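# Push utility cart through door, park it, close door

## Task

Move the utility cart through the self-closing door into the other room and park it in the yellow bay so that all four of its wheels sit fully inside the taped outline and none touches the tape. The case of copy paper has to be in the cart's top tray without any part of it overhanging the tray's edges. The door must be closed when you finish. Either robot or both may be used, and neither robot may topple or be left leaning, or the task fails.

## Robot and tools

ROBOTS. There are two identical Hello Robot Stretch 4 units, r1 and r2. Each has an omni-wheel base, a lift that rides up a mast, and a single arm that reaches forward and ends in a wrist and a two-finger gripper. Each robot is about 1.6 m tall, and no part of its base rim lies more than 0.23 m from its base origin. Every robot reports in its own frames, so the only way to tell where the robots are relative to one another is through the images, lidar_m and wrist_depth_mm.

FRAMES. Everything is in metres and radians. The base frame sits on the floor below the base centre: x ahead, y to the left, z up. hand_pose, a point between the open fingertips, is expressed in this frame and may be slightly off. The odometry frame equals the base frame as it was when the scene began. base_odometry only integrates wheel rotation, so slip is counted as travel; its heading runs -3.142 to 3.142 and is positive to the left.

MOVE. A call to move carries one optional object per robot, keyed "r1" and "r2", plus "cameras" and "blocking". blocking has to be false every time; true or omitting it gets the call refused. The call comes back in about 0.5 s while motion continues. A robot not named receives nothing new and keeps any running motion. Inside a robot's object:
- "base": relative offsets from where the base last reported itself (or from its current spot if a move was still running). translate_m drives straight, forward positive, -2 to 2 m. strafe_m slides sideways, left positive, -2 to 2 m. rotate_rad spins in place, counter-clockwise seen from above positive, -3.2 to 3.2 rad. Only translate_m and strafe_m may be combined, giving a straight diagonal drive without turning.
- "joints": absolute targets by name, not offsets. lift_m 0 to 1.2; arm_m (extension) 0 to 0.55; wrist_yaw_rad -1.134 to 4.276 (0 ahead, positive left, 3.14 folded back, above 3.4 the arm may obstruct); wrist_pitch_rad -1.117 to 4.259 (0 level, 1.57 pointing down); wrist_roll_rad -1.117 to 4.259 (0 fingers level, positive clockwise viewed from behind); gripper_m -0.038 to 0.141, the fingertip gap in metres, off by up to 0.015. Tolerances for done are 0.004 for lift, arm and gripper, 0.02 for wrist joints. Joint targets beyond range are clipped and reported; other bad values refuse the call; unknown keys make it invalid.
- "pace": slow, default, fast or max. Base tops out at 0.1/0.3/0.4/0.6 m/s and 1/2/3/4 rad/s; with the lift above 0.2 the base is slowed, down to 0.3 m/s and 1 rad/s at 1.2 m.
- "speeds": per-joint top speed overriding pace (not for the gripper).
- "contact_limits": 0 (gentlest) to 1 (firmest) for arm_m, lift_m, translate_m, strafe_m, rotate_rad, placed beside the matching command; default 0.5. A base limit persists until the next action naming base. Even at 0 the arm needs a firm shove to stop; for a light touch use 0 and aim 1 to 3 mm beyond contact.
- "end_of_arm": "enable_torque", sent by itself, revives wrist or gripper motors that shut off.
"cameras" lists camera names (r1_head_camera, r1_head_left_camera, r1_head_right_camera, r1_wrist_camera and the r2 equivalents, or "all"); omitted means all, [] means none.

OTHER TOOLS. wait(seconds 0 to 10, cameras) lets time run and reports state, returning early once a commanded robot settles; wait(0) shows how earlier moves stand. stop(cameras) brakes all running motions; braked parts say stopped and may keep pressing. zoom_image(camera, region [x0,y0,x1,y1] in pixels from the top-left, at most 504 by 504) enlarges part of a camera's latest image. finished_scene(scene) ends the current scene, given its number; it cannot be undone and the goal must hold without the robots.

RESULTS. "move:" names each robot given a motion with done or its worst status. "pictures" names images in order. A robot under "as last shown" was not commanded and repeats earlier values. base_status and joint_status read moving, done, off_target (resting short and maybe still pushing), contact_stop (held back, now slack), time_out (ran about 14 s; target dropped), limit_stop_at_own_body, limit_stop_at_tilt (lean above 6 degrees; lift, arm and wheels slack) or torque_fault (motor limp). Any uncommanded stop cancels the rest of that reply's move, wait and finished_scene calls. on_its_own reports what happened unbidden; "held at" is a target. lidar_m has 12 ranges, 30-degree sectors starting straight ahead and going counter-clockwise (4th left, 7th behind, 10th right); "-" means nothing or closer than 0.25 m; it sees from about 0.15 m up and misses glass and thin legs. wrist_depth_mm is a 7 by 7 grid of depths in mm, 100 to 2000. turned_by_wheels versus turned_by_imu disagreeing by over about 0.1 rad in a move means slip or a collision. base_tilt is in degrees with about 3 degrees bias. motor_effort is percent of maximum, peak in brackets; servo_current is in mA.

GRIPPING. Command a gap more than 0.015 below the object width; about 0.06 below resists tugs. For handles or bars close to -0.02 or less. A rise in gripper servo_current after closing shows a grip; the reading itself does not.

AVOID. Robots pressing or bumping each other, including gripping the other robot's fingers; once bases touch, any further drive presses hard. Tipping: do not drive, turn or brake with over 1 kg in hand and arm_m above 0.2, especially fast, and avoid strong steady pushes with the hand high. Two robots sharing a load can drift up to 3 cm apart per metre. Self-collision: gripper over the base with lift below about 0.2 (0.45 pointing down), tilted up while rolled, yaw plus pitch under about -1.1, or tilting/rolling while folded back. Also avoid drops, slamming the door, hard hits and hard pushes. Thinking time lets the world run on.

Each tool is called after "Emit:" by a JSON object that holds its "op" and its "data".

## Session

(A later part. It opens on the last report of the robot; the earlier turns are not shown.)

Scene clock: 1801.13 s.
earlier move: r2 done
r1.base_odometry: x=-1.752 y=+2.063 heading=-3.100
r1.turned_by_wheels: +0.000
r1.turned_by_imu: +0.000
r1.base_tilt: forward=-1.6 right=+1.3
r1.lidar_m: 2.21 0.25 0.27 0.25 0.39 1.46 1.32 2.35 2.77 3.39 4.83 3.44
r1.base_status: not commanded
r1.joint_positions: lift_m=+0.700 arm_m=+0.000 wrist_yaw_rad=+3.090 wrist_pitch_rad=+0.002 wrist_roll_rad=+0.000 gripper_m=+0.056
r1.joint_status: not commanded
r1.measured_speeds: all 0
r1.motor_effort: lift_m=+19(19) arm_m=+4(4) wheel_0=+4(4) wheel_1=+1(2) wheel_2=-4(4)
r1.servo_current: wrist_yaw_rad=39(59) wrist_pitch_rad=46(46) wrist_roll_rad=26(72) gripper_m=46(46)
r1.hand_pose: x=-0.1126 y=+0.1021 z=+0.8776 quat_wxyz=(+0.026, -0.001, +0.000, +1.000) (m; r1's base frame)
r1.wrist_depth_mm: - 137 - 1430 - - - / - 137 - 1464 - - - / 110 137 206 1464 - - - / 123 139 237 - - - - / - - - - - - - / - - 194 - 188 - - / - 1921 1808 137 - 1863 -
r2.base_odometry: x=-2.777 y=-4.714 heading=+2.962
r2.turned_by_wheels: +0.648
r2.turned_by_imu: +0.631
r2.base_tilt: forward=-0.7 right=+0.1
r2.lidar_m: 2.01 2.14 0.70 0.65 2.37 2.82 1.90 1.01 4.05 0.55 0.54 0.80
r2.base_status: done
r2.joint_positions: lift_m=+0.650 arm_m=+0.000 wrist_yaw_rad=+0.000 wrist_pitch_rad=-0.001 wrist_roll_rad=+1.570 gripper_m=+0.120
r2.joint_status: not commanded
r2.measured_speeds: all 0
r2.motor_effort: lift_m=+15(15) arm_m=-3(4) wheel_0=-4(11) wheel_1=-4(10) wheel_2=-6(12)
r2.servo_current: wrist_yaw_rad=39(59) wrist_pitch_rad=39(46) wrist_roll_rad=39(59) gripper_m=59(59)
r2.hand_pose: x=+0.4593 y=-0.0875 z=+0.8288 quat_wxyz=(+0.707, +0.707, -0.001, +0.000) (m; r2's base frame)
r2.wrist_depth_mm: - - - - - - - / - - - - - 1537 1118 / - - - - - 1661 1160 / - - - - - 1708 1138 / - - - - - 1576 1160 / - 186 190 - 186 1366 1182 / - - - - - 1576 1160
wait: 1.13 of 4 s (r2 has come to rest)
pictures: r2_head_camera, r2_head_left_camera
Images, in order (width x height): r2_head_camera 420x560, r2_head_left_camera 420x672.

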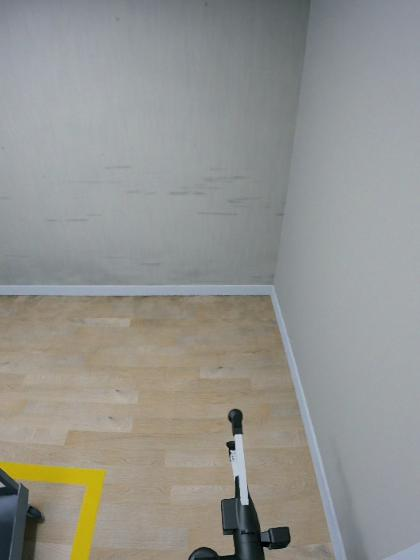

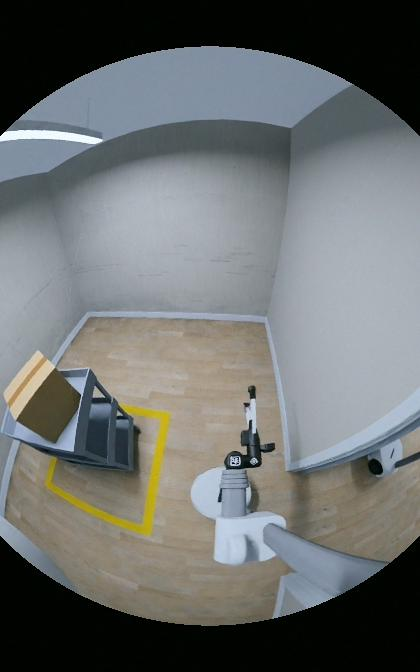

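Emit:
{"op": "move", "data": {"r1": {"base":{"translate_m":0.8,"strafe_m":-1.1},"pace":"default"}, "cameras": [], "blocking": false}}

Emit:
{"op": "wait", "data": {"seconds": 8, "cameras": ["r1_head_camera","r2_head_left_camera"]}}

Emit:
{"op": "move", "data": {"r2": {"base":{"rotate_rad":-1.5},"pace":"default"}, "cameras": [], "blocking": false}}

Emit:
{"op": "wait", "data": {"seconds": 4, "cameras": ["r2_head_camera","r2_head_left_camera"]}}

Scene clock: 1816.63 s.
move: r1 moving
r1.base_odometry: x=-1.772 y=+2.088 heading=-3.100
r1.turned_by_wheels: +0.000
r1.turned_by_imu: +0.000
r1.base_tilt: forward=-1.6 right=+1.3
r1.lidar_m: 2.22 1.98 0.25 0.25 0.37 1.51 1.32 2.45 2.79 3.44 4.78 3.45
r1.base_status: translate_m moving; strafe_m moving
r1.joint_positions: lift_m=+0.700 arm_m=+0.000 wrist_yaw_rad=+3.090 wrist_pitch_rad=+0.002 wrist_roll_rad=+0.000 gripper_m=+0.056
r1.joint_status: not commanded
r1.measured_speeds: translate_m=+0.072 strafe_m=-0.099 rotate_rad=-0.001 lift_m=+0.000 arm_m=+0.000 wrist_yaw_rad=+0.000 wrist_pitch_rad=+0.000 wrist_roll_rad=+0.000
r1.motor_effort: lift_m=+19(19) arm_m=+4(4) wheel_0=+11(12) wheel_1=-1(2) wheel_2=-9(9)
r1.servo_current: wrist_yaw_rad=52(65) wrist_pitch_rad=39(52) wrist_roll_rad=59(59) gripper_m=39(46)
r1.hand_pose: x=-0.1126 y=+0.1021 z=+0.8776 quat_wxyz=(+0.026, -0.001, +0.000, +1.000) (m; r1's base frame)
r1.wrist_depth_mm: - 136 - - - - - / - 137 - 1464 - - - / 110 138 204 1464 - - - / 124 139 238 1464 - - - / - - - 1464 - - - / - - 193 1464 187 - - / - 1983 1808 137 - 1863 -
r2: as last shown
r2.turned_by_wheels: +0.000
r2.turned_by_imu: +0.000
r2.base_tilt: forward=-0.7 right=+0.0
r2.lidar_m: 2.02 2.10 0.70 0.65 2.39 2.81 1.84 1.01 4.04 0.58 0.53 0.81
r2.motor_effort: lift_m=+15(15) arm_m=-4(4) wheel_0=-4(4) wheel_1=-4(4) wheel_2=-6(6)
r2.servo_current: wrist_yaw_rad=52(52) wrist_pitch_rad=39(46) wrist_roll_rad=46(52) gripper_m=52(59)
r2.wrist_depth_mm: - - - - - - - / - - - - - 1576 1138 / - - - - - 1661 1138 / - - - - - 1708 1160 / - - - - - 1576 1160 / - 186 190 - 186 1397 1160 / - - - - - 1576 1138
pictures: none
No camera images: "cameras" was empty.

Scene clock: 1822.17 s.
earlier move: r1 done
r1.base_odometry: x=-2.597 y=+3.130 heading=-3.101
r1.turned_by_wheels: +0.000
r1.turned_by_imu: -0.005
r1.base_tilt: forward=-1.6 right=+1.3
r1.lidar_m: 2.26 2.06 2.08 2.55 2.24 2.21 2.85 2.66 2.69 3.29 3.46 3.50
r1.base_status: done
r1.joint_positions: lift_m=+0.700 arm_m=+0.000 wrist_yaw_rad=+3.090 wrist_pitch_rad=+0.002 wrist_roll_rad=+0.000 gripper_m=+0.056
r1.joint_status: not commanded
r1.measured_speeds: all 0
r1.motor_effort: lift_m=+19(19) arm_m=+4(4) wheel_0=+2(12) wheel_1=-3(6) wheel_2=-1(9)
r1.servo_current: wrist_yaw_rad=46(65) wrist_pitch_rad=46(52) wrist_roll_rad=39(65) gripper_m=46(52)
r1.hand_pose: x=-0.1126 y=+0.1021 z=+0.8776 quat_wxyz=(+0.026, -0.001, +0.000, +1.000) (m; r1's base frame)
r1.wrist_depth_mm: - 137 - - - - - / - 138 - - - - - / 112 138 224 - - - - / 131 145 - - - - - / - - - - - - - / - - 193 - 187 - - / - 1863 1863 154 - 1921 -
r2.base_odometry: x=-2.777 y=-4.714 heading=+2.962
r2.turned_by_wheels: +0.000
r2.turned_by_imu: +0.001
r2.base_tilt: forward=-0.7 right=+0.0
r2.lidar_m: 2.00 2.14 0.69 0.65 2.40 2.82 1.87 1.01 0.66 0.54 0.54 0.79
r2.base_status: not commanded
r2.joint_positions: lift_m=+0.650 arm_m=+0.000 wrist_yaw_rad=+0.000 wrist_pitch_rad=-0.001 wrist_roll_rad=+1.570 gripper_m=+0.120
r2.joint_status: not commanded
r2.measured_speeds: all 0
r2.motor_effort: lift_m=+15(15) arm_m=-3(4) wheel_0=-4(5) wheel_1=-4(4) wheel_2=-6(6)
r2.servo_current: wrist_yaw_rad=46(59) wrist_pitch_rad=39(52) wrist_roll_rad=46(59) gripper_m=46(59)
r2.hand_pose: x=+0.4593 y=-0.0875 z=+0.8288 quat_wxyz=(+0.707, +0.707, -0.001, +0.000) (m; r2's base frame)
r2.wrist_depth_mm: - - - - - - - / - - - - - 1537 1160 / - - - - - 1661 1138 / - - - - - 1661 1160 / - - - - - 1618 1182 / - 186 190 - 186 1366 1160 / - - - - - 1576 1138
wait: 5.53 of 8 s (r1 has come to rest)
pictures: r1_head_camera, r2_head_left_camera
Images, in order (width x height): r1_head_camera 420x560, r2_head_left_camera 420x672.

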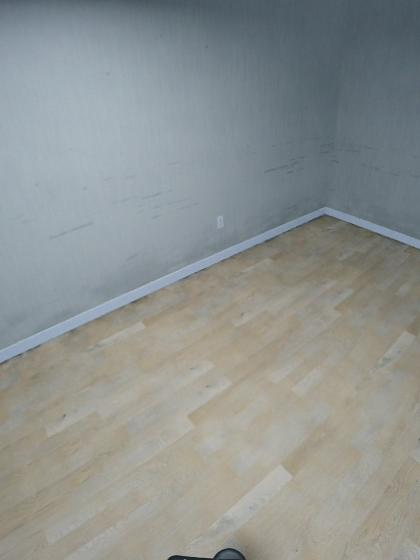

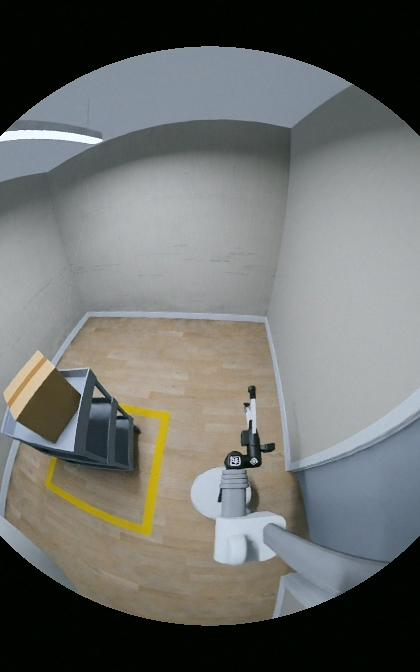

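Scene clock: 1822.67 s.
move: r2 moving
r1: as last shown
r1.turned_by_imu: +0.000
r1.lidar_m: 2.28 2.05 2.08 2.54 2.25 2.23 2.84 2.66 2.69 3.27 3.46 3.49
r1.motor_effort: lift_m=+19(19) arm_m=+4(4) wheel_0=+2(2) wheel_1=-2(3) wheel_2=-1(1)
r1.servo_current: wrist_yaw_rad=39(59) wrist_pitch_rad=39(46) wrist_roll_rad=52(72) gripper_m=39(46)
r1.wrist_depth_mm: - 137 - - - - - / - 138 - - - - - / 112 138 223 - - - - / 131 145 - - - - - / - - - - - - - / - - 194 - 187 - - / - 1983 1983 153 - 1921 -
r2.base_odometry: x=-2.777 y=-4.714 heading=+2.712
r2.turned_by_wheels: -0.250
r2.turned_by_imu: -0.243
r2.base_tilt: forward=-0.7 right=+0.1
r2.lidar_m: 1.18 2.02 0.81 0.65 1.12 2.77 2.72 1.02 0.77 0.64 0.54 0.66
r2.base_status: rotate_rad moving
r2.joint_positions: lift_m=+0.650 arm_m=+0.000 wrist_yaw_rad=+0.000 wrist_pitch_rad=-0.001 wrist_roll_rad=+1.570 gripper_m=+0.120
r2.joint_status: not commanded
r2.measured_speeds: translate_m=-0.001 strafe_m=+0.000 rotate_rad=-0.979 lift_m=+0.000 arm_m=+0.000 wrist_yaw_rad=+0.000 wrist_pitch_rad=+0.000 wrist_roll_rad=+0.000
r2.motor_effort: lift_m=+15(15) arm_m=-4(4) wheel_0=+15(15) wheel_1=+8(9) wheel_2=+11(11)
r2.servo_current: wrist_yaw_rad=59(59) wrist_pitch_rad=39(39) wrist_roll_rad=46(52) gripper_m=52(52)
r2.hand_pose: x=+0.4593 y=-0.0875 z=+0.8288 quat_wxyz=(+0.707, +0.707, -0.001, +0.000) (m; r2's base frame)
r2.wrist_depth_mm: - - - - - - - / - - - - - - - / - - - - - - 1098 / - - - - - 1576 1138 / - - - - - 1537 1160 / - 186 190 - 186 1499 1160 / - - - - - 1576 1160
pictures: none
No camera images: "cameras" was empty.

Scene clock: 1824.20 s.
earlier move: r2 done
r1.base_odometry: x=-2.597 y=+3.130 heading=-3.101
r1.turned_by_wheels: +0.000
r1.turned_by_imu: +0.000
r1.base_tilt: forward=-1.6 right=+1.3
r1.lidar_m: 2.28 2.07 2.09 2.54 2.28 2.30 2.84 2.67 2.70 3.26 3.48 3.51
r1.base_status: not commanded
r1.joint_positions: lift_m=+0.700 arm_m=+0.000 wrist_yaw_rad=+3.090 wrist_pitch_rad=+0.002 wrist_roll_rad=+0.000 gripper_m=+0.056
r1.joint_status: not commanded
r1.measured_speeds: all 0
r1.motor_effort: lift_m=+19(19) arm_m=+4(4) wheel_0=+2(3) wheel_1=-3(3) wheel_2=-1(1)
r1.servo_current: wrist_yaw_rad=59(65) wrist_pitch_rad=39(46) wrist_roll_rad=59(72) gripper_m=39(46)
r1.hand_pose: x=-0.1126 y=+0.1021 z=+0.8776 quat_wxyz=(+0.026, -0.001, +0.000, +1.000) (m; r1's base frame)
r1.wrist_depth_mm: - 137 - - - - - / - 138 - - - - - / 112 138 224 - - - - / 130 145 - - - - - / - - - - - - - / - - 194 - 187 - - / - 1863 1983 153 - 1808 1921
r2.base_odometry: x=-2.777 y=-4.714 heading=+1.463
r2.turned_by_wheels: -1.249
r2.turned_by_imu: -1.216
r2.base_tilt: forward=-0.7 right=+0.1
r2.lidar_m: 0.53 0.57 0.87 2.00 2.19 0.65 0.67 2.47 2.74 1.47 0.82 0.62
r2.base_status: done
r2.joint_positions: lift_m=+0.650 arm_m=+0.000 wrist_yaw_rad=+0.000 wrist_pitch_rad=-0.001 wrist_roll_rad=+1.570 gripper_m=+0.120
r2.joint_status: not commanded
r2.measured_speeds: all 0
r2.motor_effort: lift_m=+15(15) arm_m=-4(4) wheel_0=+3(15) wheel_1=+1(11) wheel_2=+3(11)
r2.servo_current: wrist_yaw_rad=59(65) wrist_pitch_rad=39(46) wrist_roll_rad=39(59) gripper_m=52(59)
r2.hand_pose: x=+0.4593 y=-0.0875 z=+0.8288 quat_wxyz=(+0.707, +0.707, -0.001, +0.000) (m; r2's base frame)
r2.wrist_depth_mm: 366 368 364 366 364 366 364 / 373 368 373 370 373 370 370 / 375 375 379 375 377 377 375 / 384 382 384 379 382 379 382 / 387 389 389 387 387 387 389 / 394 392 200 394 389 392 392 / 402 399 399 - 397 397 399
wait: 1.53 of 4 s (r2 has come to rest)
pictures: r2_head_camera, r2_head_left_camera
Images, in order (width x height): r2_head_camera 420x560, r2_head_left_camera 420x672.

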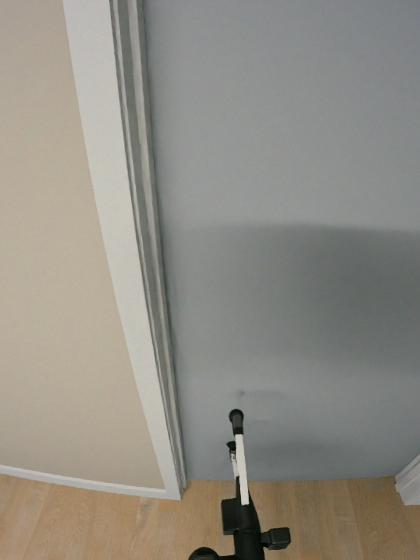

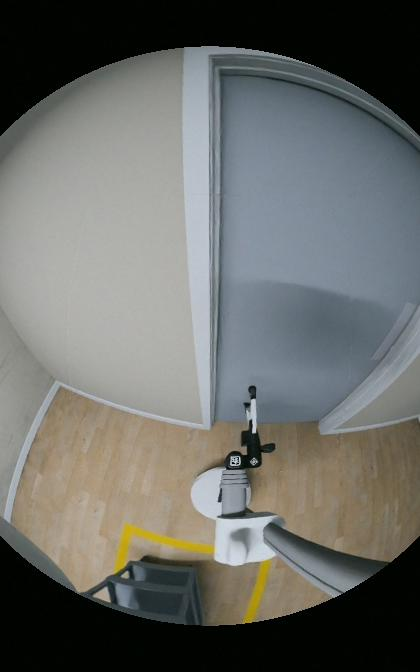

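Emit:
{"op": "wait", "data": {"seconds": 2, "cameras": ["r2_head_camera"]}}

Scene clock: 1829.07 s.
r1.base_odometry: x=-2.597 y=+3.130 heading=-3.101
r1.turned_by_wheels: +0.000
r1.turned_by_imu: +0.000
r1.base_tilt: forward=-1.6 right=+1.3
r1.lidar_m: 2.30 2.06 2.08 2.52 2.28 2.32 2.80 2.65 2.68 3.27 3.46 3.50
r1.base_status: not commanded
r1.joint_positions: lift_m=+0.700 arm_m=+0.000 wrist_yaw_rad=+3.090 wrist_pitch_rad=+0.002 wrist_roll_rad=+0.000 gripper_m=+0.056
r1.joint_status: not commanded
r1.measured_speeds: all 0
r1.motor_effort: lift_m=+19(19) arm_m=+4(4) wheel_0=+2(3) wheel_1=-3(3) wheel_2=-1(1)
r1.servo_current: wrist_yaw_rad=52(65) wrist_pitch_rad=39(46) wrist_roll_rad=52(72) gripper_m=39(46)
r1.hand_pose: x=-0.1126 y=+0.1021 z=+0.8776 quat_wxyz=(+0.026, -0.001, +0.000, +1.000) (m; r1's base frame)
r1.wrist_depth_mm: - 137 - - - - - / - 138 - - - - - / 112 138 223 - - - - / 130 145 - - - - - / - - - - - - - / - - 194 - 187 - - / - 1921 1983 153 - 1863 1921
r2.base_odometry: x=-2.777 y=-4.714 heading=+1.463
r2.turned_by_wheels: +0.000
r2.turned_by_imu: +0.001
r2.base_tilt: forward=-0.7 right=+0.1
r2.lidar_m: 0.53 0.57 0.89 2.01 2.19 0.66 0.65 2.48 2.75 1.47 0.79 0.61
r2.base_status: done
r2.joint_positions: lift_m=+0.650 arm_m=+0.000 wrist_yaw_rad=+0.000 wrist_pitch_rad=-0.001 wrist_roll_rad=+1.570 gripper_m=+0.120
r2.joint_status: not commanded
r2.measured_speeds: all 0
r2.motor_effort: lift_m=+15(15) arm_m=-4(4) wheel_0=+2(15) wheel_1=+2(11) wheel_2=+3(11)
r2.servo_current: wrist_yaw_rad=52(65) wrist_pitch_rad=33(46) wrist_roll_rad=46(59) gripper_m=46(59)
r2.hand_pose: x=+0.4593 y=-0.0875 z=+0.8288 quat_wxyz=(+0.707, +0.707, -0.001, +0.000) (m; r2's base frame)
r2.wrist_depth_mm: 353 353 353 351 353 353 353 / 357 359 359 359 359 359 362 / 366 368 368 366 368 366 364 / 373 377 377 375 375 375 375 / 382 382 382 382 379 382 382 / 389 392 200 389 387 389 389 / 397 399 397 - 399 397 399
wait: 2.00 s; at rest from the start
pictures: r2_head_camera
Images, in order (width x height): r2_head_camera 420x560.

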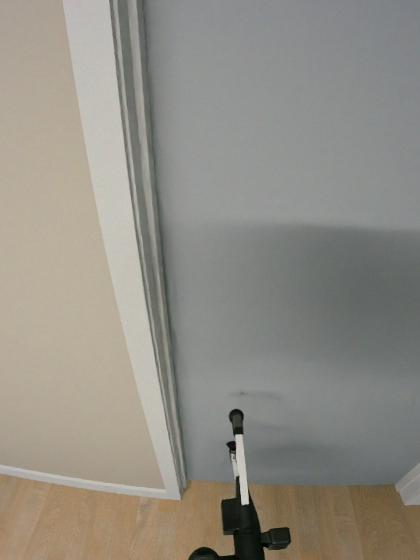

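Emit:
{"op": "wait", "data": {"seconds": 6, "cameras": ["r2_head_camera"]}}

Emit:
{"op": "zoom_image", "data": {"camera": "r2_head_camera", "region": [300, 420, 420, 540]}}

Scene clock: 1839.53 s.
r1.base_odometry: x=-2.597 y=+3.130 heading=-3.101
r1.turned_by_wheels: +0.000
r1.turned_by_imu: -0.001
r1.base_tilt: forward=-1.6 right=+1.2
r1.lidar_m: 2.29 2.06 2.05 2.53 2.27 2.30 2.83 2.69 2.70 3.29 3.47 3.50
r1.base_status: not commanded
r1.joint_positions: lift_m=+0.700 arm_m=+0.000 wrist_yaw_rad=+3.090 wrist_pitch_rad=+0.002 wrist_roll_rad=+0.000 gripper_m=+0.056
r1.joint_status: not commanded
r1.measured_speeds: all 0
r1.motor_effort: lift_m=+19(19) arm_m=+4(4) wheel_0=+1(3) wheel_1=-3(3) wheel_2=-1(1)
r1.servo_current: wrist_yaw_rad=52(65) wrist_pitch_rad=46(46) wrist_roll_rad=52(72) gripper_m=39(46)
r1.hand_pose: x=-0.1126 y=+0.1021 z=+0.8776 quat_wxyz=(+0.026, -0.001, +0.000, +1.000) (m; r1's base frame)
r1.wrist_depth_mm: - 137 - - - - - / - 138 - - - - - / 112 138 223 - - - - / 130 145 - - - - - / - - - - - - - / - - 193 - 188 - - / - 1921 1983 153 - 1863 -
r2.base_odometry: x=-2.777 y=-4.714 heading=+1.463
r2.turned_by_wheels: +0.000
r2.turned_by_imu: +0.001
r2.base_tilt: forward=-0.7 right=+0.1
r2.lidar_m: 0.51 0.55 0.87 2.02 2.18 0.68 0.66 2.48 2.76 1.50 0.80 0.63
r2.base_status: done
r2.joint_positions: lift_m=+0.650 arm_m=+0.000 wrist_yaw_rad=+0.000 wrist_pitch_rad=-0.001 wrist_roll_rad=+1.570 gripper_m=+0.120
r2.joint_status: not commanded
r2.measured_speeds: all 0
r2.motor_effort: lift_m=+15(15) arm_m=-3(4) wheel_0=+3(15) wheel_1=+2(11) wheel_2=+3(11)
r2.servo_current: wrist_yaw_rad=46(65) wrist_pitch_rad=39(46) wrist_roll_rad=46(59) gripper_m=52(59)
r2.hand_pose: x=+0.4593 y=-0.0875 z=+0.8288 quat_wxyz=(+0.707, +0.707, -0.001, +0.000) (m; r2's base frame)
r2.wrist_depth_mm: 353 353 355 353 353 353 353 / 357 362 359 359 359 362 359 / 370 366 366 366 368 366 370 / 375 375 373 373 375 375 373 / 384 384 379 384 382 384 384 / 389 392 200 387 389 389 392 / 399 397 399 - 397 399 399
wait: 6.00 s; at rest from the start
pictures: r2_head_camera
Images, in order (width x height): r2_head_camera 420x560.

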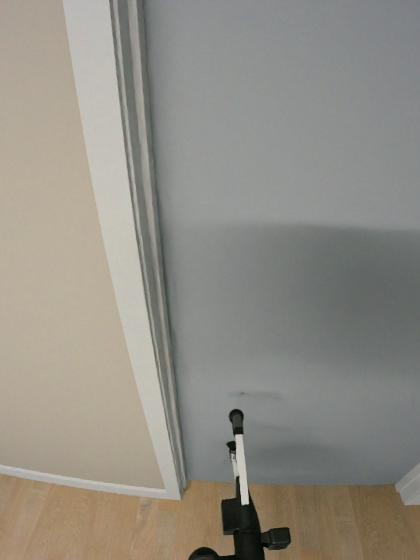

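Scaled by 4.200 from the camera's 420x560 image, which has a finer 1200x1600 frame.

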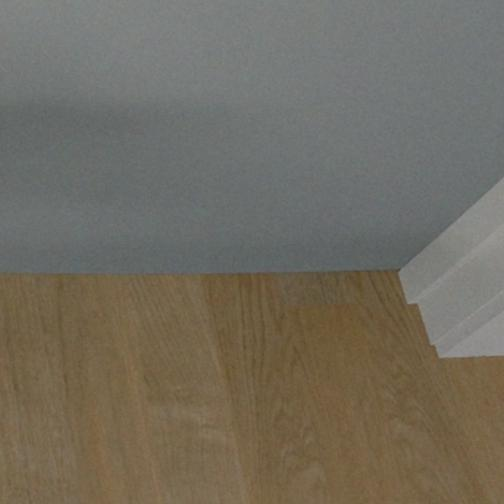

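Shut and settled.

Emit:
{"op": "finished_scene", "data": {"scene": 1}}

The scene is finished: the task was done.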